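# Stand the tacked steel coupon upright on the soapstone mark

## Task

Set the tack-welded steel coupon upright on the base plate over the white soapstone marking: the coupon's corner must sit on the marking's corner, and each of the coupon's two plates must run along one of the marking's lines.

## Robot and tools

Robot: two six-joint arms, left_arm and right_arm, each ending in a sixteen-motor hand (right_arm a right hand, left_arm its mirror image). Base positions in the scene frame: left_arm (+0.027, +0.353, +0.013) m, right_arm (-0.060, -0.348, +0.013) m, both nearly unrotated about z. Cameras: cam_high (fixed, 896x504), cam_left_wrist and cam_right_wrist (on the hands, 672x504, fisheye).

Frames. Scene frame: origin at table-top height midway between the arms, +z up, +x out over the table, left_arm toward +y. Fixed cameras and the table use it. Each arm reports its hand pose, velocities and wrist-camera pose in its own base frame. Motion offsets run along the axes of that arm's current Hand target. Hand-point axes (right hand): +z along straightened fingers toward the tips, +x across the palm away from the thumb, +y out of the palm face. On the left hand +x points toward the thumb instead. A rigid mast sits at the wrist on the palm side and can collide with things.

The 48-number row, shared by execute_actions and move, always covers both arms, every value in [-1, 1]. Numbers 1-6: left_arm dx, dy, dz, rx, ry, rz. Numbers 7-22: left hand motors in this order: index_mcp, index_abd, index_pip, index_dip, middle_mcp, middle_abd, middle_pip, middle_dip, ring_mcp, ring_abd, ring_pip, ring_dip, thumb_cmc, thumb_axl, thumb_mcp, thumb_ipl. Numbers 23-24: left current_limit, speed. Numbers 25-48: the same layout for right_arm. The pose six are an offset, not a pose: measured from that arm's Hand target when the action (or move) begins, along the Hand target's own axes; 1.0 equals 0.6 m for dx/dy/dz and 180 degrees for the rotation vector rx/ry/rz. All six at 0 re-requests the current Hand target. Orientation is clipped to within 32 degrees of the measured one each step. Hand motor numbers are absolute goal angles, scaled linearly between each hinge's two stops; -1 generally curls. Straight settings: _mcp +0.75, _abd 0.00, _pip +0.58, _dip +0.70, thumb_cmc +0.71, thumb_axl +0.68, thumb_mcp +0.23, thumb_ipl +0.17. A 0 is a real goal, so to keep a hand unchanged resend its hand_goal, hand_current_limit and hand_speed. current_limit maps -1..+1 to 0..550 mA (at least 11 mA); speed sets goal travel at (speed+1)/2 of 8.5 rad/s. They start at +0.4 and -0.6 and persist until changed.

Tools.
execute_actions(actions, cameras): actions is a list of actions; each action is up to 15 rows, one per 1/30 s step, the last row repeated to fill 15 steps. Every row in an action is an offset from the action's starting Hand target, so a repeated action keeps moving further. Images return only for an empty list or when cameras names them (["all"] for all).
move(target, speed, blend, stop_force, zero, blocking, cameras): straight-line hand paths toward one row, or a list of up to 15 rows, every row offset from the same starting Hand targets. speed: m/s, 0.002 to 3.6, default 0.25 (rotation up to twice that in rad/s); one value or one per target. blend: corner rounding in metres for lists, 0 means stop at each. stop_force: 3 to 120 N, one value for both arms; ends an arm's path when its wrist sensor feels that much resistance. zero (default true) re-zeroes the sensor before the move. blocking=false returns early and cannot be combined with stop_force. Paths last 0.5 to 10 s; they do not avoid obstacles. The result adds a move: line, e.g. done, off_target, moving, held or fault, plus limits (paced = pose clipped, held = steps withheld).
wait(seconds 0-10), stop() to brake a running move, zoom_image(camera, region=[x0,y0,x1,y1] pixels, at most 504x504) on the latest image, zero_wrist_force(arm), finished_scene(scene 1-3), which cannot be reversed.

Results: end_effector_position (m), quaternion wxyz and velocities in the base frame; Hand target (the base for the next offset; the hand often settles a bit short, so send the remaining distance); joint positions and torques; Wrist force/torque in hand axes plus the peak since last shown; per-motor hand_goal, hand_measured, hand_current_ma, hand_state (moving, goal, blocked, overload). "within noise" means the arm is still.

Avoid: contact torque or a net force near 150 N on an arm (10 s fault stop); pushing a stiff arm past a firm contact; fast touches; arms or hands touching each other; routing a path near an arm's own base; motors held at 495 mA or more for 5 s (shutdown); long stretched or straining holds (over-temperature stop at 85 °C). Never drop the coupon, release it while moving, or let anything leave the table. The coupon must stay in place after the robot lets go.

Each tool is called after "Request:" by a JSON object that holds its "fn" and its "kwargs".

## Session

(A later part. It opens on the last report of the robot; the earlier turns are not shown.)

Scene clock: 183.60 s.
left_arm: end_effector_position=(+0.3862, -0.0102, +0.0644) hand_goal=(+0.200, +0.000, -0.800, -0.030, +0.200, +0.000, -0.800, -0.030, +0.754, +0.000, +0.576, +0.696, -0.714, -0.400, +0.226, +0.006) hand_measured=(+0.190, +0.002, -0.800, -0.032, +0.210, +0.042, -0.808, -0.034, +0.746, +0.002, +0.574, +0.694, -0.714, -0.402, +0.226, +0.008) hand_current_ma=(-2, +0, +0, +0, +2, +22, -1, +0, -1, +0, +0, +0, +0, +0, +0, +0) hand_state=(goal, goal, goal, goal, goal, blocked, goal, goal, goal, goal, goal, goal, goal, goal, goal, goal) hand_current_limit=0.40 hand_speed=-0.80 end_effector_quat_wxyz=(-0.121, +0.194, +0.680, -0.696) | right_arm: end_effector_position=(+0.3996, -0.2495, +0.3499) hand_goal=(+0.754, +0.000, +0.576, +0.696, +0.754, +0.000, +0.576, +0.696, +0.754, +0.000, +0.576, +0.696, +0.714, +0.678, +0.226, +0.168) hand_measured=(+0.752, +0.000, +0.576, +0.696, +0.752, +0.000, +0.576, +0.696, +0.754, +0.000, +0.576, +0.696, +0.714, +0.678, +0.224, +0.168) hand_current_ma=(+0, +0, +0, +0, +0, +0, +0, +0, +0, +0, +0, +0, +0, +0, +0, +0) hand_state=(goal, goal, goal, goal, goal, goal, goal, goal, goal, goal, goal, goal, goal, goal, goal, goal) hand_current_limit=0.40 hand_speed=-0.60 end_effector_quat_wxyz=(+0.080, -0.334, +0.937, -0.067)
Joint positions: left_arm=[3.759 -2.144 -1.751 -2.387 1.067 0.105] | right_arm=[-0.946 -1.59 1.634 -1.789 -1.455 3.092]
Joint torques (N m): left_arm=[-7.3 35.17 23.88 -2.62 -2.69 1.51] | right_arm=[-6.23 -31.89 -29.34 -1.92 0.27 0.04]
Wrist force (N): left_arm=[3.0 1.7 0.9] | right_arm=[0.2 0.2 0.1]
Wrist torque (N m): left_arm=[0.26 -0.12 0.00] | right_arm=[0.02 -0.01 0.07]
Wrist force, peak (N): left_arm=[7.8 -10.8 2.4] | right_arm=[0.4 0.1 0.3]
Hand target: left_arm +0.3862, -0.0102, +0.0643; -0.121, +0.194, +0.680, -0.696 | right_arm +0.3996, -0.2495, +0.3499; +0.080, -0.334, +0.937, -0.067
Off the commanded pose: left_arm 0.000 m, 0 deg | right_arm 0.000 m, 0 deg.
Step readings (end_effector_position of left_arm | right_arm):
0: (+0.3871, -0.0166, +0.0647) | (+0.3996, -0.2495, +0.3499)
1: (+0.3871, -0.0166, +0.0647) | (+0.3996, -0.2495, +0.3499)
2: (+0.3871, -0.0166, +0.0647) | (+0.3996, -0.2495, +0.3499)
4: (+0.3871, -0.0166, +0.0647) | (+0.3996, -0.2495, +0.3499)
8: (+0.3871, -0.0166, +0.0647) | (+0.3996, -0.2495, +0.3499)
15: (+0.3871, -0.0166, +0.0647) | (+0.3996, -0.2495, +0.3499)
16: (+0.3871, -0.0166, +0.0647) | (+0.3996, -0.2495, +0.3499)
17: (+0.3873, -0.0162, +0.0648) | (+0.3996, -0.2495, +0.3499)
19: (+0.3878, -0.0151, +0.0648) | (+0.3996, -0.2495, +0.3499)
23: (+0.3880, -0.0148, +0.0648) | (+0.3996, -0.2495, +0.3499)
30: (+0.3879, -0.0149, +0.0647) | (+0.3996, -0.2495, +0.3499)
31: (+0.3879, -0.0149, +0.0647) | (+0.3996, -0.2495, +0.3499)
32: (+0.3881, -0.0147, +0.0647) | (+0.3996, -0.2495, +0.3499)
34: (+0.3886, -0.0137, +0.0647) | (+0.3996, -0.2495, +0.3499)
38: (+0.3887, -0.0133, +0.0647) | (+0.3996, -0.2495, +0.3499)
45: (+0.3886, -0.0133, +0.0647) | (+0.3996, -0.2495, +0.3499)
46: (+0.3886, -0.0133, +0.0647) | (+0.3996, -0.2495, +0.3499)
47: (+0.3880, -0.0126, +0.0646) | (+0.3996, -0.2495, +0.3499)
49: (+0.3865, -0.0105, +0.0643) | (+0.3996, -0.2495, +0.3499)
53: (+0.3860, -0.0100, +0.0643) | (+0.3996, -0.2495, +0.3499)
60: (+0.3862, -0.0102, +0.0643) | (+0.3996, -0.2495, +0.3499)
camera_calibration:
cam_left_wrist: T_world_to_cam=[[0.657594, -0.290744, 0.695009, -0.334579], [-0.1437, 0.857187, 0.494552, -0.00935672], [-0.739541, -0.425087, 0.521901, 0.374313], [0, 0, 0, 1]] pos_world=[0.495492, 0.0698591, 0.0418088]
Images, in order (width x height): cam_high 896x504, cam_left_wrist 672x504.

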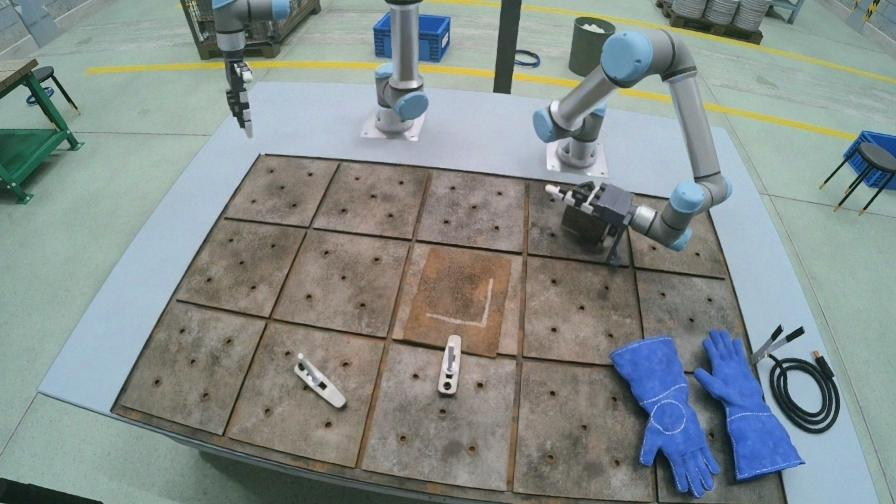

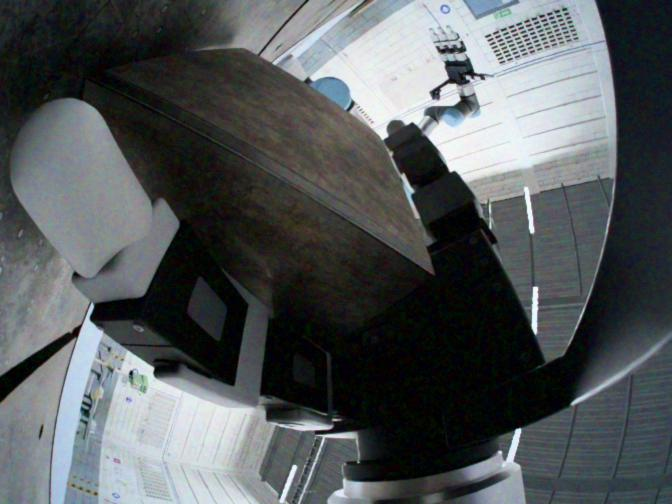

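Request:
{"fn": "move", "kwargs": {"target": [0.025,0,0,0,0,0, 0.2,0,-0.8,-0.03,0.2,0,-0.8,-0.03,0.754,0,0.576,0.696,-0.714,-0.4,0.226,0.005,0.4,-0.8, 0,0,0,0,0,0,0.754,0,0.576,0.696,0.754,0,0.576,0.696,0.754,0,0.576,0.696,0.714,0.678,0.226,0.168,0.4,-0.6], "speed": 0.01, "cameras": ["cam_left_wrist","cam_high"]}}

Request:
{"fn": "zoom_image", "kwargs": {"camera": "cam_high", "region": [540, 160, 670, 290]}}

Scene clock: 185.80 s.
left_arm: end_effector_position=(+0.3727, -0.0037, +0.0628) hand_goal=(+0.200, +0.000, -0.800, -0.030, +0.200, +0.000, -0.800, -0.030, +0.754, +0.000, +0.576, +0.696, -0.714, -0.400, +0.226, +0.006) hand_measured=(+0.190, +0.002, -0.800, -0.032, +0.198, +0.004, -0.798, -0.032, +0.746, +0.002, +0.574, +0.694, -0.714, -0.402, +0.226, +0.008) hand_current_ma=(-2, +0, +0, +0, +0, +0, +0, +0, -1, +0, +0, +0, +0, +0, +0, +0) hand_state=(goal, goal, goal, goal, goal, goal, goal, goal, goal, goal, goal, goal, goal, goal, goal, goal) hand_current_limit=0.40 hand_speed=-0.80 end_effector_quat_wxyz=(-0.121, +0.194, +0.680, -0.696) | right_arm: end_effector_position=(+0.3996, -0.2495, +0.3499) hand_goal=(+0.754, +0.000, +0.576, +0.696, +0.754, +0.000, +0.576, +0.696, +0.754, +0.000, +0.576, +0.696, +0.714, +0.678, +0.226, +0.168) hand_measured=(+0.752, +0.000, +0.576, +0.696, +0.752, +0.000, +0.576, +0.696, +0.754, +0.000, +0.576, +0.696, +0.714, +0.678, +0.224, +0.168) hand_current_ma=(+0, +0, +0, +0, +0, +0, +0, +0, +0, +0, +0, +0, +0, +0, +0, +0) hand_state=(goal, goal, goal, goal, goal, goal, goal, goal, goal, goal, goal, goal, goal, goal, goal, goal) hand_current_limit=0.40 hand_speed=-0.60 end_effector_quat_wxyz=(+0.080, -0.334, +0.937, -0.067)
Joint positions: left_arm=[3.785 -2.128 -1.785 -2.369 1.093 0.105] | right_arm=[-0.946 -1.59 1.634 -1.789 -1.455 3.092]
Joint torques (N m): left_arm=[-4.07 42.84 17.5 -0.26 0.63 1.26] | right_arm=[-6.45 -32.27 -28.02 -1.87 0.34 -0.18]
Wrist force (N): left_arm=[-0.5 3.8 -3.3] | right_arm=[0.3 0.2 0.0]
Wrist torque (N m): left_arm=[0.51 -0.04 -0.02] | right_arm=[0.02 -0.02 0.08]
Wrist force, peak (N): left_arm=[4.4 3.7 -2.2] | right_arm=[0.3 0.2 0.3]
Hand target: left_arm +0.3728, -0.0037, +0.0628; -0.121, +0.194, +0.680, -0.696 | right_arm +0.3996, -0.2495, +0.3499; +0.080, -0.334, +0.937, -0.067
Off the commanded pose: left_arm 0.000 m, 0 deg | right_arm 0.000 m, 0 deg.
move: done
camera_calibration:
cam_left_wrist: T_world_to_cam=[[0.65758, -0.29066, 0.695058, -0.322632], [-0.143765, 0.857215, 0.494484, -0.0159953], [-0.739541, -0.425088, 0.521901, 0.36798], [0, 0, 0, 1]] pos_world=[0.481993, 0.0763587, 0.0401088]
Images, in order (width x height): cam_high 896x504, cam_left_wrist 672x504.

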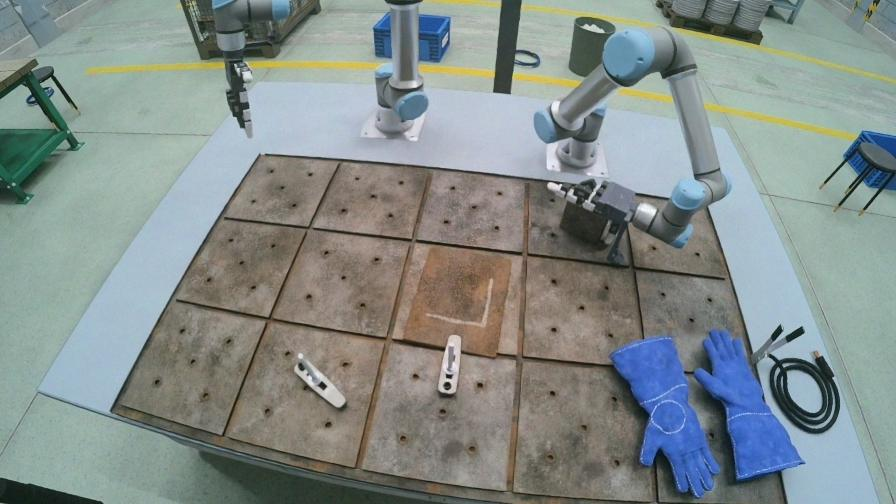

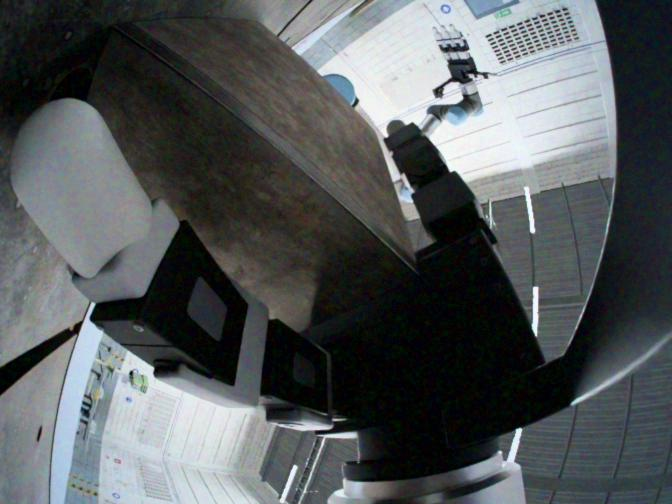

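Scaled by 3.877 from the camera's 896x504 image, which has a finer 1280x720 frame.

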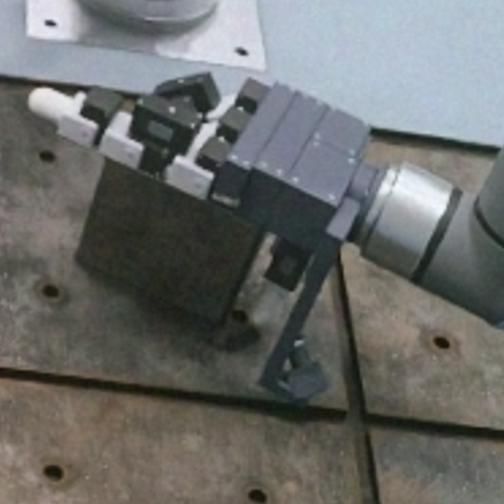

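Request:
{"fn": "move", "kwargs": {"target": [[-0.0204,-0.1943,0,0,0,0, 0.2,0,-0.78,-0.03,0.2,0,-0.78,-0.03,0.754,0,0.576,0.696,-0.714,-0.4,0.226,0.005,0.4,0.3, 0,0,0,0,0,0,0.754,0,0.576,0.696,0.754,0,0.576,0.696,0.754,0,0.576,0.696,0.714,0.678,0.226,0.168,0.4,-0.6],[0.058,-0.2025,0.0033,0,0,-0.0333, 0.2,0,-0.78,-0.03,0.2,0,-0.78,-0.03,0.754,0,0.576,0.696,-0.714,-0.4,0.226,0.005,0.4,0.3, 0,0,0,0,0,0,0.754,0,0.576,0.696,0.754,0,0.576,0.696,0.754,0,0.576,0.696,0.714,0.678,0.226,0.168,0.4,-0.6]], "speed": 0.15, "blend": 0.01, "cameras": ["cam_left_wrist","cam_high"]}}

Request:
{"fn": "zoom_image", "kwargs": {"camera": "cam_left_wrist", "region": [0, 0, 240, 300]}}

Scene clock: 188.33 s.
left_arm: end_effector_position=(+0.3293, +0.0150, +0.1800) hand_goal=(+0.200, +0.000, -0.780, -0.030, +0.200, +0.000, -0.780, -0.030, +0.754, +0.000, +0.576, +0.696, -0.714, -0.400, +0.226, +0.006) hand_measured=(+0.190, +0.002, -0.782, -0.032, +0.196, +0.004, -0.780, -0.032, +0.746, +0.002, +0.574, +0.694, -0.714, -0.402, +0.226, +0.008) hand_current_ma=(-2, +0, +0, +0, +0, +0, +0, +0, -1, +0, +0, +0, +0, +0, +0, +0) hand_state=(goal, goal, goal, goal, goal, goal, goal, goal, goal, goal, goal, goal, goal, goal, goal, goal) hand_current_limit=0.40 hand_speed=0.30 end_effector_quat_wxyz=(-0.157, +0.158, +0.690, -0.689) | right_arm: end_effector_position=(+0.3996, -0.2495, +0.3499) hand_goal=(+0.754, +0.000, +0.576, +0.696, +0.754, +0.000, +0.576, +0.696, +0.754, +0.000, +0.576, +0.696, +0.714, +0.678, +0.226, +0.168) hand_measured=(+0.752, +0.000, +0.576, +0.696, +0.752, +0.000, +0.576, +0.696, +0.754, +0.000, +0.576, +0.696, +0.714, +0.678, +0.224, +0.168) hand_current_ma=(+0, +0, +0, +0, +0, +0, +0, +0, +0, +0, +0, +0, +0, +0, +0, +0) hand_state=(goal, goal, goal, goal, goal, goal, goal, goal, goal, goal, goal, goal, goal, goal, goal, goal) hand_current_limit=0.40 hand_speed=-0.60 end_effector_quat_wxyz=(+0.080, -0.334, +0.937, -0.067)
Joint positions: left_arm=[3.854 -1.908 -1.765 -2.609 1.162 0] | right_arm=[-0.946 -1.59 1.634 -1.789 -1.455 3.092]
Joint torques (N m): left_arm=[-0.06 18.27 16.7 -3.44 -1.05 -0.61] | right_arm=[-6.19 -31.2 -29.37 -1.9 0.34 -0.25]
Wrist force (N): left_arm=[-1.2 4.1 -3.2] | right_arm=[0.2 0.0 0.2]
Wrist torque (N m): left_arm=[0.50 0.02 -0.11] | right_arm=[-0.02 -0.02 0.07]
Wrist force, peak (N): left_arm=[-0.3 5.9 -3.0] | right_arm=[0.4 0.3 0.4]
Hand target: left_arm +0.3293, +0.0150, +0.1800; -0.157, +0.158, +0.690, -0.689 | right_arm +0.3996, -0.2495, +0.3499; +0.080, -0.334, +0.937, -0.067
Off the commanded pose: left_arm 0.000 m, 0 deg | right_arm 0.000 m, 0 deg.
move: done
camera_calibration:
cam_left_wrist: T_world_to_cam=[[0.719214, -0.320477, 0.616463, -0.375912], [-0.0950699, 0.833527, 0.544237, -0.120859], [-0.688254, -0.45003, 0.569016, 0.257628], [0, 0, 0, 1]] pos_world=[0.436184, 0.0962082, 0.150917]
Images, in order (width x height): cam_high 896x504, cam_left_wrist 672x504.

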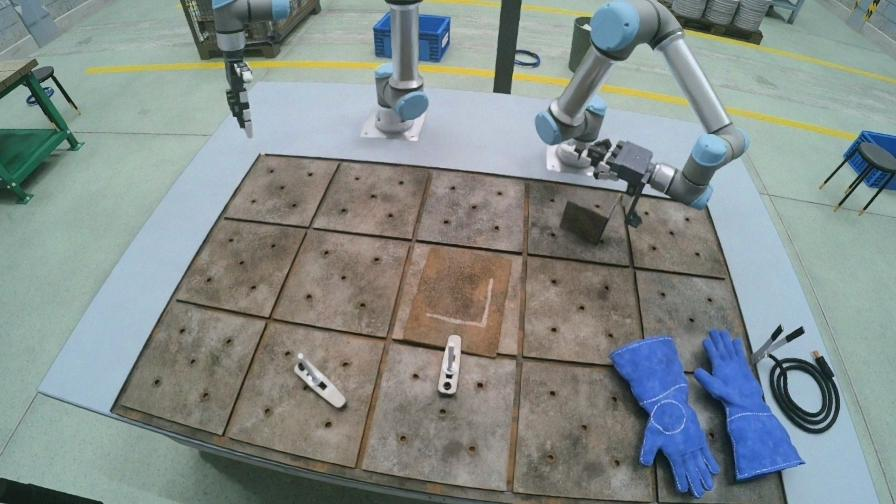

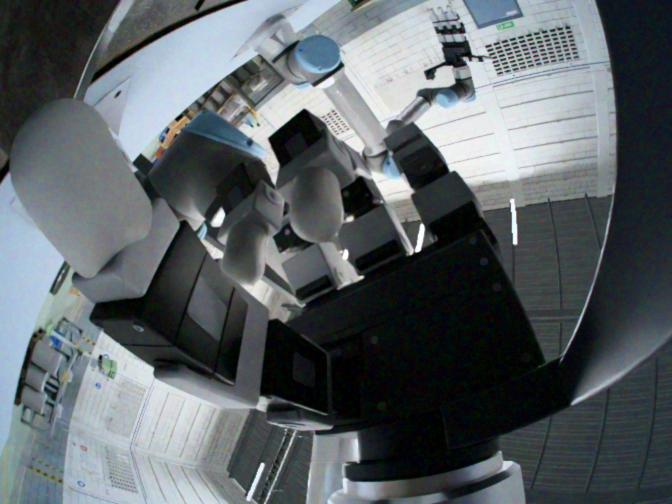

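Scaled by 1.680 from the camera's 672x504 image, which has a finer 960x720 frame.

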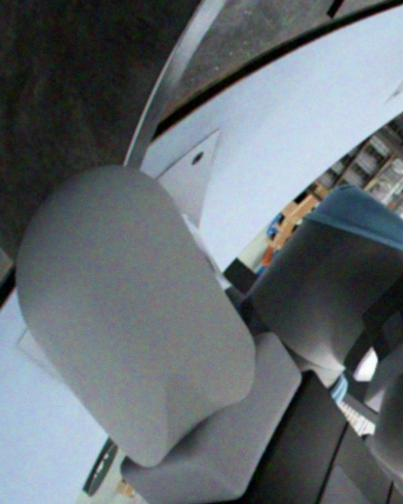

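Request:
{"fn": "zoom_image", "kwargs": {"camera": "cam_high", "region": [530, 170, 640, 260]}}

Scaled by 4.582 from the camera's 896x504 image, which has a finer 1280x720 frame.

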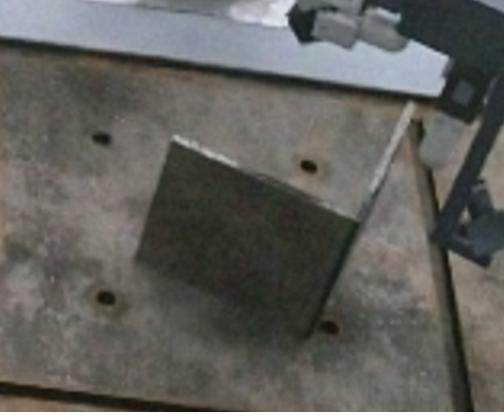

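Request:
{"fn": "move", "kwargs": {"target": [0.0042,0,0,0,0,0, 0.2,0,-0.77,-0.03,0.2,0,-0.77,-0.03,0.2,0,-0.77,-0.03,-1,-0.4,0.226,0.168,0.4,0.3, 0,0,0,0,0,0,0.754,0,0.576,0.696,0.754,0,0.576,0.696,0.754,0,0.576,0.696,0.714,0.678,0.226,0.168,0.4,-0.6], "speed": 0.05}}

Request:
{"fn": "move", "kwargs": {"target": [[0,0.08,0,0,0,0, 0.2,0,-0.77,-0.03,0.2,0,-0.77,-0.03,0.2,0,-0.77,-0.03,-1,-0.4,0.226,0.168,0.4,0.3, 0,0,0,0,0,0,0.754,0,0.576,0.696,0.754,0,0.576,0.696,0.754,0,0.576,0.696,0.714,0.678,0.226,0.168,0.4,-0.6],[0,0.1942,0,0,0,0, 0.2,0,-0.77,-0.03,0.2,0,-0.77,-0.03,0.2,0,-0.77,-0.03,-1,-0.4,0.226,0.168,0.4,0.3, 0,0,0,0,0,0,0.754,0,0.576,0.696,0.754,0,0.576,0.696,0.754,0,0.576,0.696,0.714,0.678,0.226,0.168,0.4,-0.6]], "speed": 0.05, "stop_force": 4, "cameras": ["cam_left_wrist","cam_high"]}}

Request:
{"fn": "zoom_image", "kwargs": {"camera": "cam_high", "region": [540, 160, 670, 290]}}

Scene clock: 190.47 s.
left_arm: end_effector_position=(+0.3269, +0.0161, +0.1799) hand_goal=(+0.200, +0.000, -0.770, -0.030, +0.200, +0.000, -0.770, -0.030, +0.200, +0.000, -0.770, -0.030, -1.000, -0.400, +0.226, +0.168) hand_measured=(+0.190, +0.002, -0.772, -0.032, +0.196, +0.004, -0.772, -0.032, +0.196, +0.002, -0.764, -0.026, -0.990, -0.402, +0.226, +0.166) hand_current_ma=(-2, +0, +0, +0, +0, +0, +0, +0, +0, +0, +1, +0, +2, +0, +0, +0) hand_state=(goal, goal, goal, goal, goal, goal, goal, goal, goal, goal, goal, goal, goal, goal, goal, goal) hand_current_limit=0.40 hand_speed=0.30 end_effector_quat_wxyz=(-0.157, +0.158, +0.690, -0.689) | right_arm: end_effector_position=(+0.3996, -0.2495, +0.3499) hand_goal=(+0.754, +0.000, +0.576, +0.696, +0.754, +0.000, +0.576, +0.696, +0.754, +0.000, +0.576, +0.696, +0.714, +0.678, +0.226, +0.168) hand_measured=(+0.752, +0.000, +0.576, +0.696, +0.752, +0.000, +0.576, +0.696, +0.754, +0.000, +0.576, +0.696, +0.714, +0.678, +0.224, +0.168) hand_current_ma=(+0, +0, +0, +0, +0, +0, +0, +0, +0, +0, +0, +0, +0, +0, +0, +0) hand_state=(goal, goal, goal, goal, goal, goal, goal, goal, goal, goal, goal, goal, goal, goal, goal, goal) hand_current_limit=0.40 hand_speed=-0.60 end_effector_quat_wxyz=(+0.080, -0.334, +0.937, -0.067)
Joint positions: left_arm=[3.859 -1.904 -1.77 -2.608 1.167 0] | right_arm=[-0.946 -1.59 1.634 -1.789 -1.455 3.092]
Joint torques (N m): left_arm=[-0.26 40.3 16.32 0.25 1.17 -0.99] | right_arm=[-5.74 -30.35 -29.36 -1.89 0.35 0]
Wrist force (N): left_arm=[-1.0 4.3 -3.0] | right_arm=[0.1 0.1 0.0]
Wrist torque (N m): left_arm=[0.54 -0.01 -0.11] | right_arm=[0.02 0.00 0.06]
Wrist force, peak (N): left_arm=[-1.2 5.0 -3.3] | right_arm=[0.4 -0.2 0.3]
Hand target: left_arm +0.3270, +0.0161, +0.1800; -0.157, +0.158, +0.690, -0.689 | right_arm +0.3996, -0.2495, +0.3499; +0.080, -0.334, +0.937, -0.067
Off the commanded pose: left_arm 0.000 m, 0 deg | right_arm 0.000 m, 0 deg.
move: done

Scene clock: 193.87 s.
left_arm: end_effector_position=(+0.3270, +0.0161, +0.0651) hand_goal=(+0.200, +0.000, -0.770, -0.030, +0.200, +0.000, -0.770, -0.030, +0.200, +0.000, -0.770, -0.030, -1.000, -0.400, +0.226, +0.168) hand_measured=(+0.190, +0.002, -0.772, -0.032, +0.196, +0.004, -0.770, -0.032, +0.196, +0.002, -0.764, -0.026, -0.990, -0.402, +0.226, +0.166) hand_current_ma=(-2, +0, +0, +0, +0, +0, +0, +0, +0, +0, +1, +0, +2, +0, +0, +0) hand_state=(goal, goal, goal, goal, goal, goal, goal, goal, goal, goal, goal, goal, goal, goal, goal, goal) hand_current_limit=0.40 hand_speed=0.30 end_effector_quat_wxyz=(-0.157, +0.158, +0.690, -0.689) | right_arm: end_effector_position=(+0.3996, -0.2495, +0.3499) hand_goal=(+0.754, +0.000, +0.576, +0.696, +0.754, +0.000, +0.576, +0.696, +0.754, +0.000, +0.576, +0.696, +0.714, +0.678, +0.226, +0.168) hand_measured=(+0.752, +0.000, +0.576, +0.696, +0.752, +0.000, +0.576, +0.696, +0.754, +0.000, +0.576, +0.696, +0.714, +0.678, +0.224, +0.168) hand_current_ma=(+0, +0, +0, +0, +0, +0, +0, +0, +0, +0, +0, +0, +0, +0, +0, +0) hand_state=(goal, goal, goal, goal, goal, goal, goal, goal, goal, goal, goal, goal, goal, goal, goal, goal) hand_current_limit=0.40 hand_speed=-0.60 end_effector_quat_wxyz=(+0.080, -0.334, +0.937, -0.067)
Joint positions: left_arm=[3.859 -2.078 -1.873 -2.331 1.167 0] | right_arm=[-0.946 -1.59 1.634 -1.789 -1.455 3.092]
Joint torques (N m): left_arm=[-6.26 34.49 20.53 0.6 -1.77 -1.69] | right_arm=[-6.86 -31.41 -28.46 -1.78 0.49 -0.2]
Wrist force (N): left_arm=[-0.9 1.0 -3.1] | right_arm=[0.3 0.1 -0.1]
Wrist torque (N m): left_arm=[0.06 -0.07 0.15] | right_arm=[0.01 -0.02 0.07]
Wrist force, peak (N): left_arm=[0.3 -27.5 -3.1] | right_arm=[0.6 0.0 0.1]
Hand target: left_arm +0.3270, +0.0161, +0.0651; -0.157, +0.158, +0.690, -0.689 (not the last commanded pose) | right_arm +0.3996, -0.2495, +0.3499; +0.080, -0.334, +0.937, -0.067
Off the commanded pose: left_arm 0.002 m, 0 deg | right_arm 0.000 m, 0 deg.
move: contact (left_arm); path passed 1 of 2 targets
camera_calibration:
cam_left_wrist: T_world_to_cam=[[0.719481, -0.320495, 0.616142, -0.303114], [-0.0947201, 0.833586, 0.544208, -0.0595646], [-0.688023, -0.449908, 0.569392, 0.321849], [0, 0, 0, 1]] pos_world=[0.433882, 0.0973083, 0.0359186]
Images, in order (width x height): cam_high 896x504, cam_left_wrist 672x504.

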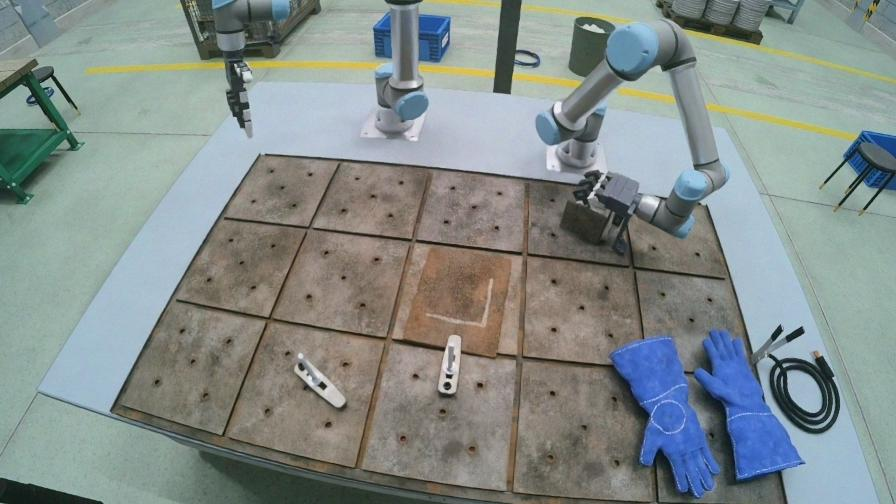

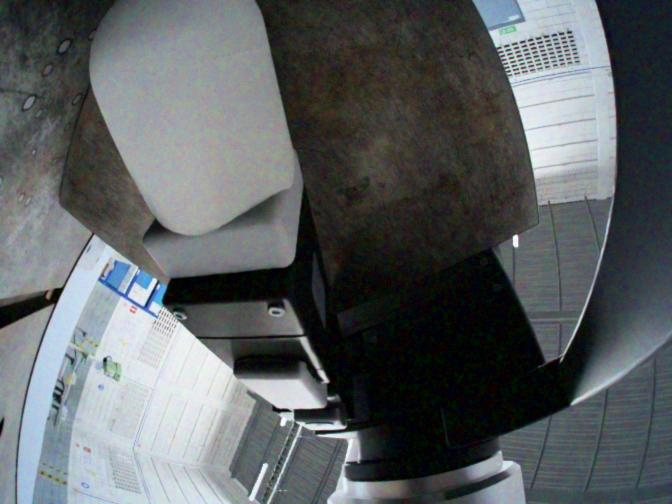

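Scaled by 3.877 from the camera's 896x504 image, which has a finer 1280x720 frame.

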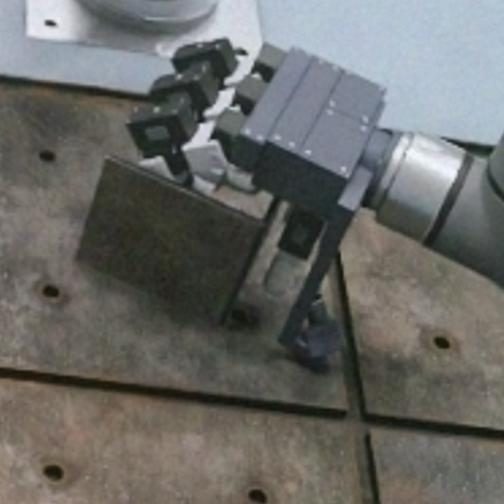

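Request:
{"fn": "move", "kwargs": {"target": [0,-0.0025,0,0,0,0, 0.2,0,-0.75,-0.03,0.2,0,-0.75,-0.03,0.2,0,-0.75,-0.03,-1,-0.4,0.226,0.168,0.4,0.3, 0,0,0,0,0,0,0.754,0,0.576,0.696,0.754,0,0.576,0.696,0.754,0,0.576,0.696,0.714,0.678,0.226,0.168,0.4,-0.6], "speed": 0.02}}

Request:
{"fn": "move", "kwargs": {"target": [0,0,0.025,0,0,0, 0.2,0,-0.75,-0.03,0.2,0,-0.75,-0.03,0.2,0,-0.75,-0.03,-1,-0.4,0.226,0.168,0.4,0.3, 0,0,0,0,0,0,0.754,0,0.576,0.696,0.754,0,0.576,0.696,0.754,0,0.576,0.696,0.714,0.678,0.226,0.168,0.4,-0.6], "speed": 0.01, "stop_force": 3, "cameras": ["cam_left_wrist"]}}

Scene clock: 194.83 s.
left_arm: end_effector_position=(+0.3270, +0.0161, +0.0666) hand_goal=(+0.200, +0.000, -0.750, -0.030, +0.200, +0.000, -0.750, -0.030, +0.200, +0.000, -0.750, -0.030, -1.000, -0.400, +0.226, +0.168) hand_measured=(+0.190, +0.002, -0.752, -0.032, +0.196, +0.004, -0.752, -0.032, +0.196, +0.002, -0.752, -0.026, -0.990, -0.402, +0.226, +0.166) hand_current_ma=(-2, +0, +0, +0, +0, +0, +0, +0, +0, +0, +0, +0, +2, +0, +0, +0) hand_state=(goal, goal, goal, goal, goal, goal, goal, goal, goal, goal, goal, goal, goal, goal, goal, goal) hand_current_limit=0.40 hand_speed=0.30 end_effector_quat_wxyz=(-0.157, +0.158, +0.690, -0.689) | right_arm: end_effector_position=(+0.3996, -0.2495, +0.3499) hand_goal=(+0.754, +0.000, +0.576, +0.696, +0.754, +0.000, +0.576, +0.696, +0.754, +0.000, +0.576, +0.696, +0.714, +0.678, +0.226, +0.168) hand_measured=(+0.752, +0.000, +0.576, +0.696, +0.752, +0.000, +0.576, +0.696, +0.754, +0.000, +0.576, +0.696, +0.714, +0.678, +0.224, +0.168) hand_current_ma=(+0, +0, +0, +0, +0, +0, +0, +0, +0, +0, +0, +0, +0, +0, +0, +0) hand_state=(goal, goal, goal, goal, goal, goal, goal, goal, goal, goal, goal, goal, goal, goal, goal, goal) hand_current_limit=0.40 hand_speed=-0.60 end_effector_quat_wxyz=(+0.080, -0.334, +0.937, -0.067)
Joint positions: left_arm=[3.859 -2.076 -1.872 -2.335 1.167 0] | right_arm=[-0.946 -1.59 1.634 -1.789 -1.455 3.092]
Joint torques (N m): left_arm=[-7.14 42.19 20.31 -2.75 -1.84 -1.05] | right_arm=[-7.05 -31.99 -29.3 -1.78 0.34 -0.23]
Wrist force (N): left_arm=[-1.0 4.2 -3.2] | right_arm=[0.4 0.1 0.0]
Wrist torque (N m): left_arm=[0.54 -0.05 -0.07] | right_arm=[0.01 -0.04 0.09]
Wrist force, peak (N): left_arm=[-1.0 4.2 -3.2] | right_arm=[0.4 0.1 0.0]
Hand target: left_arm +0.3270, +0.0161, +0.0666; -0.157, +0.158, +0.690, -0.689 | right_arm +0.3996, -0.2495, +0.3499; +0.080, -0.334, +0.937, -0.067
Off the commanded pose: left_arm 0.000 m, 0 deg | right_arm 0.000 m, 0 deg.
move: done

Scene clock: 196.47 s.
left_arm: end_effector_position=(+0.3241, +0.0101, +0.0666) hand_goal=(+0.200, +0.000, -0.750, -0.030, +0.200, +0.000, -0.750, -0.030, +0.200, +0.000, -0.750, -0.030, -1.000, -0.400, +0.226, +0.168) hand_measured=(+0.190, +0.002, -0.752, -0.032, +0.196, +0.004, -0.752, -0.032, +0.196, +0.002, -0.752, -0.026, -0.990, -0.404, +0.228, +0.166) hand_current_ma=(-2, +0, +0, +0, +0, +0, +0, +0, +0, +0, +0, +0, +2, +0, +0, +0) hand_state=(goal, goal, goal, goal, goal, goal, goal, goal, goal, goal, goal, goal, goal, goal, goal, goal) hand_current_limit=0.40 hand_speed=0.30 end_effector_quat_wxyz=(-0.157, +0.158, +0.690, -0.689) | right_arm: end_effector_position=(+0.3996, -0.2495, +0.3499) hand_goal=(+0.754, +0.000, +0.576, +0.696, +0.754, +0.000, +0.576, +0.696, +0.754, +0.000, +0.576, +0.696, +0.714, +0.678, +0.226, +0.168) hand_measured=(+0.752, +0.000, +0.576, +0.696, +0.752, +0.000, +0.576, +0.696, +0.754, +0.000, +0.576, +0.696, +0.714, +0.678, +0.224, +0.168) hand_current_ma=(+0, +0, +0, +0, +0, +0, +0, +0, +0, +0, +0, +0, +0, +0, +0, +0) hand_state=(goal, goal, goal, goal, goal, goal, goal, goal, goal, goal, goal, goal, goal, goal, goal, goal) hand_current_limit=0.40 hand_speed=-0.60 end_effector_quat_wxyz=(+0.080, -0.334, +0.937, -0.067)
Joint positions: left_arm=[3.853 -2.066 -1.888 -2.328 1.161 0] | right_arm=[-0.946 -1.59 1.634 -1.789 -1.455 3.092]
Joint torques (N m): left_arm=[6.35 19.03 19.23 -4 2.27 -0.69] | right_arm=[-5.52 -30.92 -28.75 -1.89 0.46 -0.3]
Wrist force (N): left_arm=[-0.6 3.4 -6.5] | right_arm=[0.3 0.0 0.1]
Wrist torque (N m): left_arm=[0.44 -0.17 -0.05] | right_arm=[-0.01 -0.03 0.08]
Wrist force, peak (N): left_arm=[0.7 1.7 -11.4] | right_arm=[0.4 0.1 0.3]
Hand target: left_arm +0.3241, +0.0101, +0.0666; -0.157, +0.158, +0.690, -0.689 (not the last commanded pose) | right_arm +0.3996, -0.2495, +0.3499; +0.080, -0.334, +0.937, -0.067
Off the commanded pose: left_arm 0.008 m, 0 deg | right_arm 0.000 m, 0 deg.
move: contact (left_arm)
camera_calibration:
cam_left_wrist: T_world_to_cam=[[0.719478, -0.320468, 0.616159, -0.303877], [-0.0947437, 0.833596, 0.544188, -0.055644], [-0.688023, -0.449908, 0.569392, 0.3163], [0, 0, 0, 1]] pos_world=[0.430982, 0.0913082, 0.0374186]
Images, in order (width x height): cam_left_wrist 672x504.

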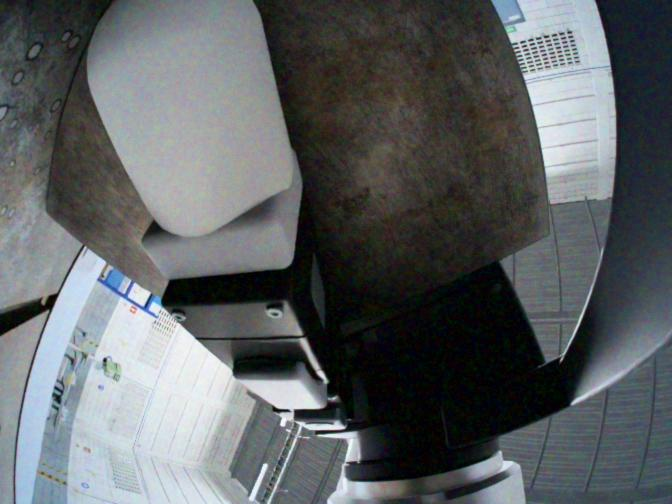

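Request:
{"fn": "execute_actions", "kwargs": {"actions": [[[0,0,0,0,0,0, -0.1,0,-0.76,-0.03,-0.1,0,-0.76,-0.03,-0.1,0,-0.76,-0.03,-1,-0.4,0.226,0.168,0.78,-0.6, 0,0,0,0,0,0,0.754,0,0.576,0.696,0.754,0,0.576,0.696,0.754,0,0.576,0.696,0.714,0.678,0.226,0.168,0.4,-0.6]],[[0,0,0,0,0,0, -0.6,0,-0.78,-0.03,-0.6,0,-0.78,-0.03,-0.6,0,-0.78,-0.03,-1,-0.4,0.226,0.168,0.78,-0.6, 0,0,0,0,0,0,0.754,0,0.576,0.696,0.754,0,0.576,0.696,0.754,0,0.576,0.696,0.714,0.678,0.226,0.168,0.4,-0.6]]], "cameras": ["cam_left_wrist"]}}

Request:
{"fn": "move", "kwargs": {"target": [0,-0.0167,0,0,0,0, -0.6,0,-0.78,-0.03,-0.6,0,-0.78,-0.03,-0.6,0,-0.78,-0.03,-1,-0.4,0.226,0.168,0.78,-0.6, 0,0,0,0,0,0,0.754,0,0.576,0.696,0.754,0,0.576,0.696,0.754,0,0.576,0.696,0.714,0.678,0.226,0.168,0.4,-0.6], "speed": 0.01, "cameras": ["cam_left_wrist","cam_high"]}}

Request:
{"fn": "zoom_image", "kwargs": {"camera": "cam_high", "region": [540, 160, 670, 290]}}

Scene clock: 198.13 s.
left_arm: end_effector_position=(+0.3241, +0.0101, +0.0666) hand_goal=(-0.600, +0.000, -0.780, -0.030, -0.600, +0.000, -0.780, -0.030, -0.600, +0.000, -0.780, -0.030, -1.000, -0.400, +0.226, +0.168) hand_measured=(-0.076, +0.002, -0.736, -0.028, -0.088, +0.004, -0.748, -0.026, -0.110, +0.002, -0.748, -0.034, -0.992, -0.410, +0.228, +0.166) hand_current_ma=(+490, +0, +30, +0, +490, +0, +16, +0, +489, +0, +18, +0, +1, -3, +0, +0) hand_state=(blocked, goal, blocked, goal, blocked, goal, blocked, goal, blocked, goal, blocked, goal, goal, goal, goal, goal) hand_current_limit=0.78 hand_speed=-0.60 end_effector_quat_wxyz=(-0.157, +0.158, +0.690, -0.689) | right_arm: end_effector_position=(+0.3996, -0.2495, +0.3499) hand_goal=(+0.754, +0.000, +0.576, +0.696, +0.754, +0.000, +0.576, +0.696, +0.754, +0.000, +0.576, +0.696, +0.714, +0.678, +0.226, +0.168) hand_measured=(+0.752, +0.000, +0.576, +0.696, +0.752, +0.000, +0.576, +0.696, +0.754, +0.000, +0.576, +0.696, +0.714, +0.678, +0.224, +0.168) hand_current_ma=(+0, +0, +0, +0, +0, +0, +0, +0, +0, +0, +0, +0, +0, +0, +0, +0) hand_state=(goal, goal, goal, goal, goal, goal, goal, goal, goal, goal, goal, goal, goal, goal, goal, goal) hand_current_limit=0.40 hand_speed=-0.60 end_effector_quat_wxyz=(+0.080, -0.334, +0.937, -0.067)
Joint positions: left_arm=[3.853 -2.066 -1.888 -2.328 1.161 0] | right_arm=[-0.946 -1.59 1.634 -1.789 -1.455 3.092]
Joint torques (N m): left_arm=[5.22 24.39 20.09 -2.6 2.36 -0.49] | right_arm=[-6.64 -31.42 -28.85 -1.9 0.61 -0.37]
Wrist force (N): left_arm=[-1.5 11.4 -3.7] | right_arm=[0.3 0.2 0.1]
Wrist torque (N m): left_arm=[0.79 -0.11 -0.26] | right_arm=[0.01 -0.02 0.07]
Wrist force, peak (N): left_arm=[-1.9 11.9 -4.0] | right_arm=[0.4 -0.2 0.2]
Hand target: left_arm +0.3241, +0.0101, +0.0666; -0.157, +0.158, +0.690, -0.689 | right_arm +0.3996, -0.2495, +0.3499; +0.080, -0.334, +0.937, -0.067
Off the commanded pose: left_arm 0.000 m, 0 deg | right_arm 0.000 m, 0 deg.
Step readings (end_effector_position of left_arm | right_arm):
0: (+0.3241, +0.0101, +0.0666) | (+0.3996, -0.2495, +0.3499)
1: (+0.3241, +0.0101, +0.0666) | (+0.3996, -0.2495, +0.3499)
2: (+0.3241, +0.0101, +0.0666) | (+0.3996, -0.2495, +0.3499)
4: (+0.3241, +0.0101, +0.0666) | (+0.3996, -0.2495, +0.3499)
8: (+0.3241, +0.0101, +0.0666) | (+0.3996, -0.2495, +0.3499)
15: (+0.3241, +0.0101, +0.0666) | (+0.3996, -0.2495, +0.3499)
16: (+0.3241, +0.0101, +0.0666) | (+0.3996, -0.2495, +0.3499)
17: (+0.3241, +0.0101, +0.0666) | (+0.3996, -0.2495, +0.3499)
19: (+0.3241, +0.0101, +0.0666) | (+0.3996, -0.2495, +0.3499)
23: (+0.3241, +0.0101, +0.0666) | (+0.3996, -0.2495, +0.3499)
30: (+0.3241, +0.0101, +0.0666) | (+0.3996, -0.2495, +0.3499)
camera_calibration:
cam_left_wrist: T_world_to_cam=[[0.719478, -0.320468, 0.616159, -0.303877], [-0.0947437, 0.833596, 0.544188, -0.055644], [-0.688023, -0.449908, 0.569392, 0.3163], [0, 0, 0, 1]] pos_world=[0.430982, 0.0913082, 0.0374186]
Images, in order (width x height): cam_left_wrist 672x504.

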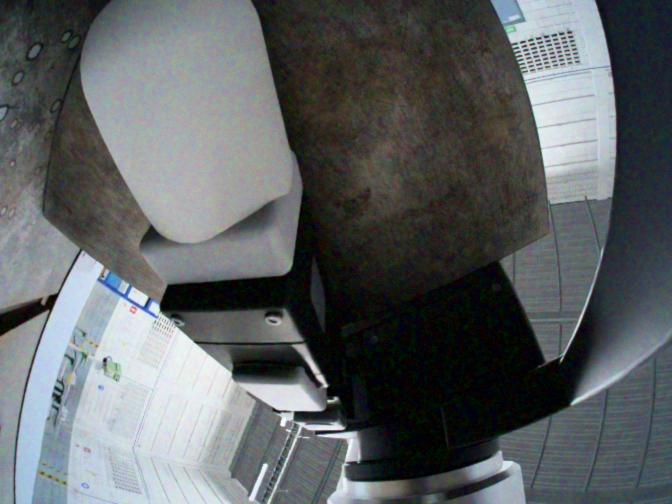

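Scene clock: 199.37 s.
left_arm: end_effector_position=(+0.3241, +0.0101, +0.0767) hand_goal=(-0.600, +0.000, -0.780, -0.030, -0.600, +0.000, -0.780, -0.030, -0.600, +0.000, -0.780, -0.030, -1.000, -0.400, +0.226, +0.168) hand_measured=(-0.090, +0.004, -0.750, -0.056, -0.088, +0.004, -0.738, -0.022, -0.110, +0.002, -0.706, -0.018, -0.974, -0.410, +0.238, +0.166) hand_current_ma=(+489, +0, +15, -12, +489, +0, +28, +1, +490, +0, +86, +2, +11, -3, +4, +0) hand_state=(blocked, goal, blocked, blocked, blocked, goal, blocked, goal, blocked, goal, blocked, goal, blocked, goal, goal, goal) hand_current_limit=0.78 hand_speed=-0.60 end_effector_quat_wxyz=(-0.157, +0.158, +0.690, -0.689) | right_arm: end_effector_position=(+0.3996, -0.2495, +0.3499) hand_goal=(+0.754, +0.000, +0.576, +0.696, +0.754, +0.000, +0.576, +0.696, +0.754, +0.000, +0.576, +0.696, +0.714, +0.678, +0.226, +0.168) hand_measured=(+0.752, +0.000, +0.576, +0.696, +0.752, +0.000, +0.576, +0.696, +0.754, +0.000, +0.576, +0.696, +0.714, +0.678, +0.224, +0.168) hand_current_ma=(+0, +0, +0, +0, +0, +0, +0, +0, +0, +0, +0, +0, +0, +0, +0, +0) hand_state=(goal, goal, goal, goal, goal, goal, goal, goal, goal, goal, goal, goal, goal, goal, goal, goal) hand_current_limit=0.40 hand_speed=-0.60 end_effector_quat_wxyz=(+0.080, -0.334, +0.937, -0.067)
Joint positions: left_arm=[3.853 -2.048 -1.882 -2.352 1.161 0] | right_arm=[-0.946 -1.59 1.634 -1.789 -1.455 3.092]
Joint torques (N m): left_arm=[6.72 36.72 19.31 -3.01 2.4 -0.85] | right_arm=[-6.29 -32.11 -28.05 -2.05 0.37 -0.26]
Wrist force (N): left_arm=[-1.8 16.9 -2.8] | right_arm=[0.2 0.2 0.1]
Wrist torque (N m): left_arm=[1.26 -0.01 -0.59] | right_arm=[0.02 -0.02 0.07]
Wrist force, peak (N): left_arm=[-1.8 17.1 -3.1] | right_arm=[0.5 0.1 0.3]
Hand target: left_arm +0.3241, +0.0101, +0.0766; -0.157, +0.158, +0.690, -0.689 | right_arm +0.3996, -0.2495, +0.3499; +0.080, -0.334, +0.937, -0.067
Off the commanded pose: left_arm 0.000 m, 0 deg | right_arm 0.000 m, 0 deg.
move: done
camera_calibration:
cam_left_wrist: T_world_to_cam=[[0.719481, -0.320495, 0.616142, -0.310098], [-0.0947201, 0.833586, 0.544208, -0.0611506], [-0.688023, -0.449908, 0.569392, 0.310549], [0, 0, 0, 1]] pos_world=[0.430982, 0.0913083, 0.0475186]
Images, in order (width x height): cam_high 896x504, cam_left_wrist 672x504.

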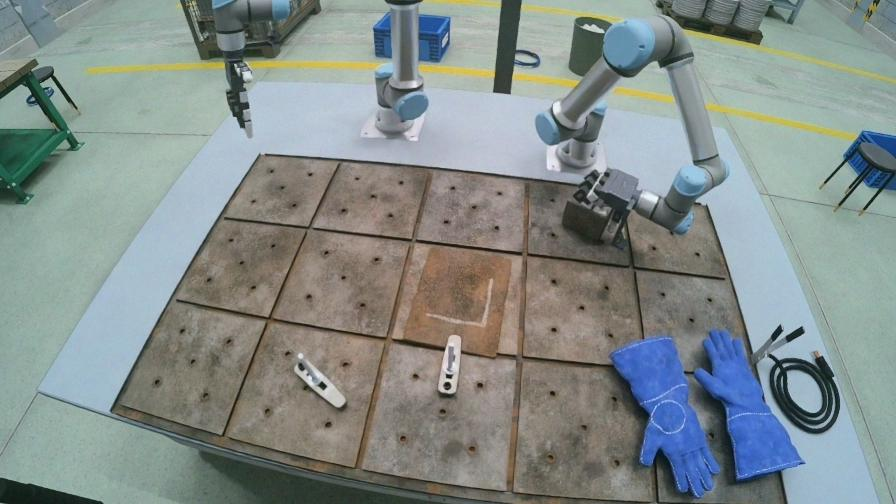

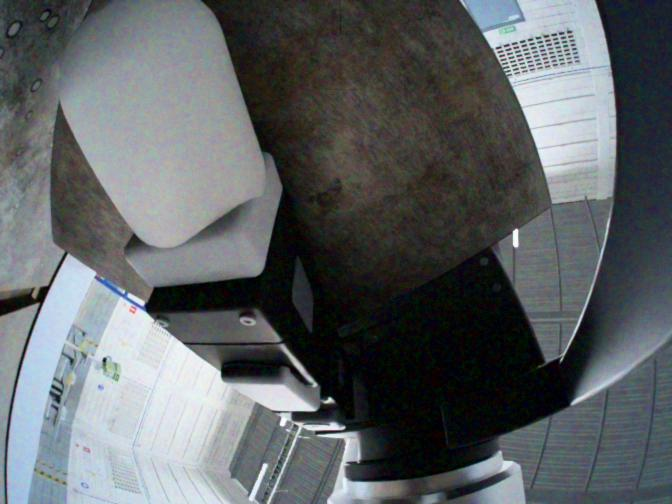

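Scaled by 3.877 from the camera's 896x504 image, which has a finer 1280x720 frame.

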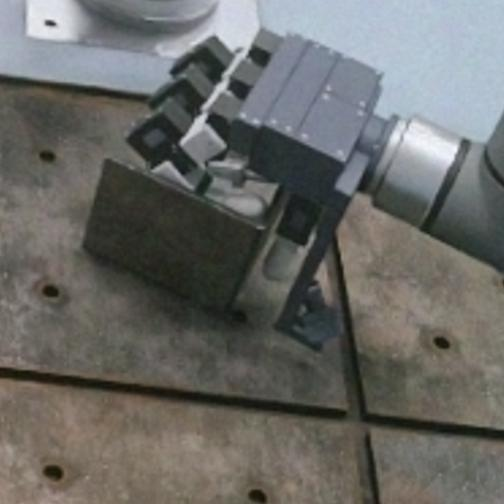

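Request:
{"fn": "move", "kwargs": {"target": [0,-0.025,0,0,0,0, -0.6,0,-0.78,-0.03,-0.6,0,-0.78,-0.03,-0.6,0,-0.78,-0.03,-1,-0.4,0.226,0.168,0.78,-0.6, 0,0,0,0,0,0,0.754,0,0.576,0.696,0.754,0,0.576,0.696,0.754,0,0.576,0.696,0.714,0.678,0.226,0.168,0.4,-0.6], "speed": 0.015, "cameras": ["cam_left_wrist","cam_high"]}}

Request:
{"fn": "zoom_image", "kwargs": {"camera": "cam_high", "region": [540, 150, 670, 280]}}

Scene clock: 201.30 s.
left_arm: end_effector_position=(+0.3242, +0.0101, +0.0916) hand_goal=(-0.600, +0.000, -0.780, -0.030, -0.600, +0.000, -0.780, -0.030, -0.600, +0.000, -0.780, -0.030, -1.000, -0.400, +0.226, +0.168) hand_measured=(-0.114, +0.018, -0.762, -0.072, -0.090, +0.000, -0.734, -0.024, -0.448, +0.004, -0.738, -0.028, -0.958, -0.394, +0.246, +0.166) hand_current_ma=(+490, +5, +6, -30, +490, +0, +35, +1, +394, +0, +29, +0, +29, +1, +10, +0) hand_state=(blocked, goal, goal, blocked, blocked, goal, blocked, goal, blocked, goal, blocked, goal, blocked, goal, goal, goal) hand_current_limit=0.78 hand_speed=-0.60 end_effector_quat_wxyz=(-0.157, +0.158, +0.690, -0.689) | right_arm: end_effector_position=(+0.3996, -0.2495, +0.3499) hand_goal=(+0.754, +0.000, +0.576, +0.696, +0.754, +0.000, +0.576, +0.696, +0.754, +0.000, +0.576, +0.696, +0.714, +0.678, +0.226, +0.168) hand_measured=(+0.752, +0.000, +0.576, +0.696, +0.752, +0.000, +0.576, +0.696, +0.754, +0.000, +0.576, +0.696, +0.714, +0.678, +0.224, +0.168) hand_current_ma=(+0, +0, +0, +0, +0, +0, +0, +0, +0, +0, +0, +0, +0, +0, +0, +0) hand_state=(goal, goal, goal, goal, goal, goal, goal, goal, goal, goal, goal, goal, goal, goal, goal, goal) hand_current_limit=0.40 hand_speed=-0.60 end_effector_quat_wxyz=(+0.080, -0.334, +0.937, -0.067)
Joint positions: left_arm=[3.853 -2.023 -1.872 -2.387 1.161 0] | right_arm=[-0.946 -1.59 1.634 -1.789 -1.455 3.092]
Joint torques (N m): left_arm=[5.41 21.15 9.96 -0.26 2.17 -0.74] | right_arm=[-6.69 -31.77 -28.68 -1.87 0.33 -0.3]
Wrist force (N): left_arm=[-2.2 11.2 -2.8] | right_arm=[0.1 0.2 0.0]
Wrist torque (N m): left_arm=[0.97 -0.12 -0.16] | right_arm=[0.01 0.00 0.07]
Wrist force, peak (N): left_arm=[-0.8 19.1 -3.0] | right_arm=[0.3 0.0 0.5]
Hand target: left_arm +0.3241, +0.0101, +0.0916; -0.157, +0.158, +0.690, -0.689 | right_arm +0.3996, -0.2495, +0.3499; +0.080, -0.334, +0.937, -0.067
Off the commanded pose: left_arm 0.000 m, 0 deg | right_arm 0.000 m, 0 deg.
move: done
camera_calibration:
cam_left_wrist: T_world_to_cam=[[0.719368, -0.32056, 0.61624, -0.319291], [-0.0948532, 0.833507, 0.544306, -0.069255], [-0.688123, -0.450008, 0.569192, 0.302074], [0, 0, 0, 1]] pos_world=[0.430983, 0.0913086, 0.0625176]
Images, in order (width x height): cam_high 896x504, cam_left_wrist 672x504.

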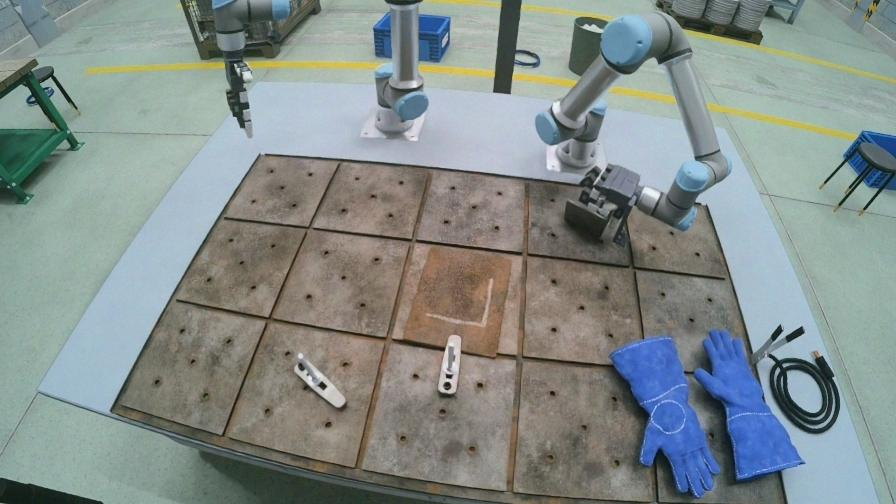

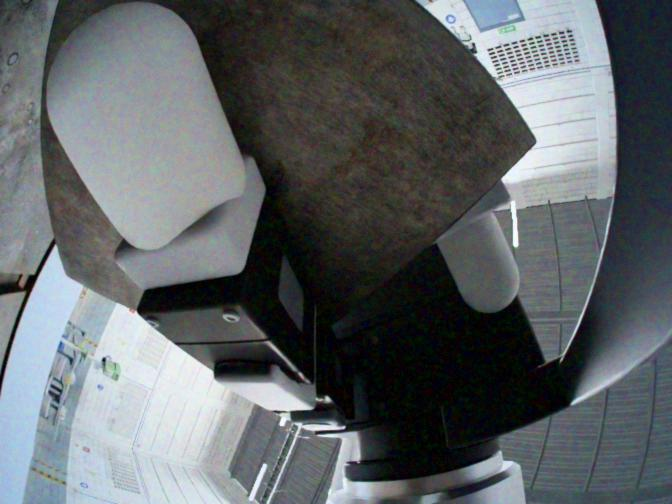

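Scaled by 3.877 from the camera's 896x504 image, which has a finer 1280x720 frame.

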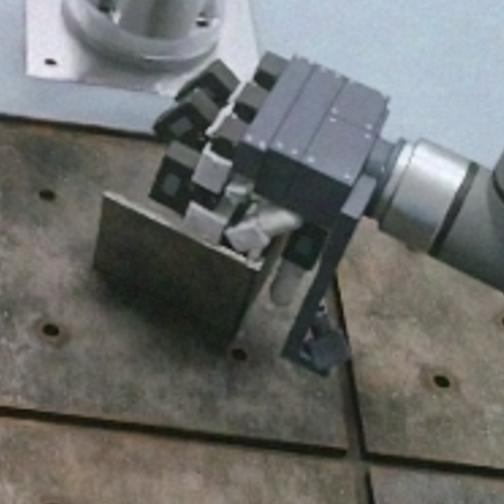

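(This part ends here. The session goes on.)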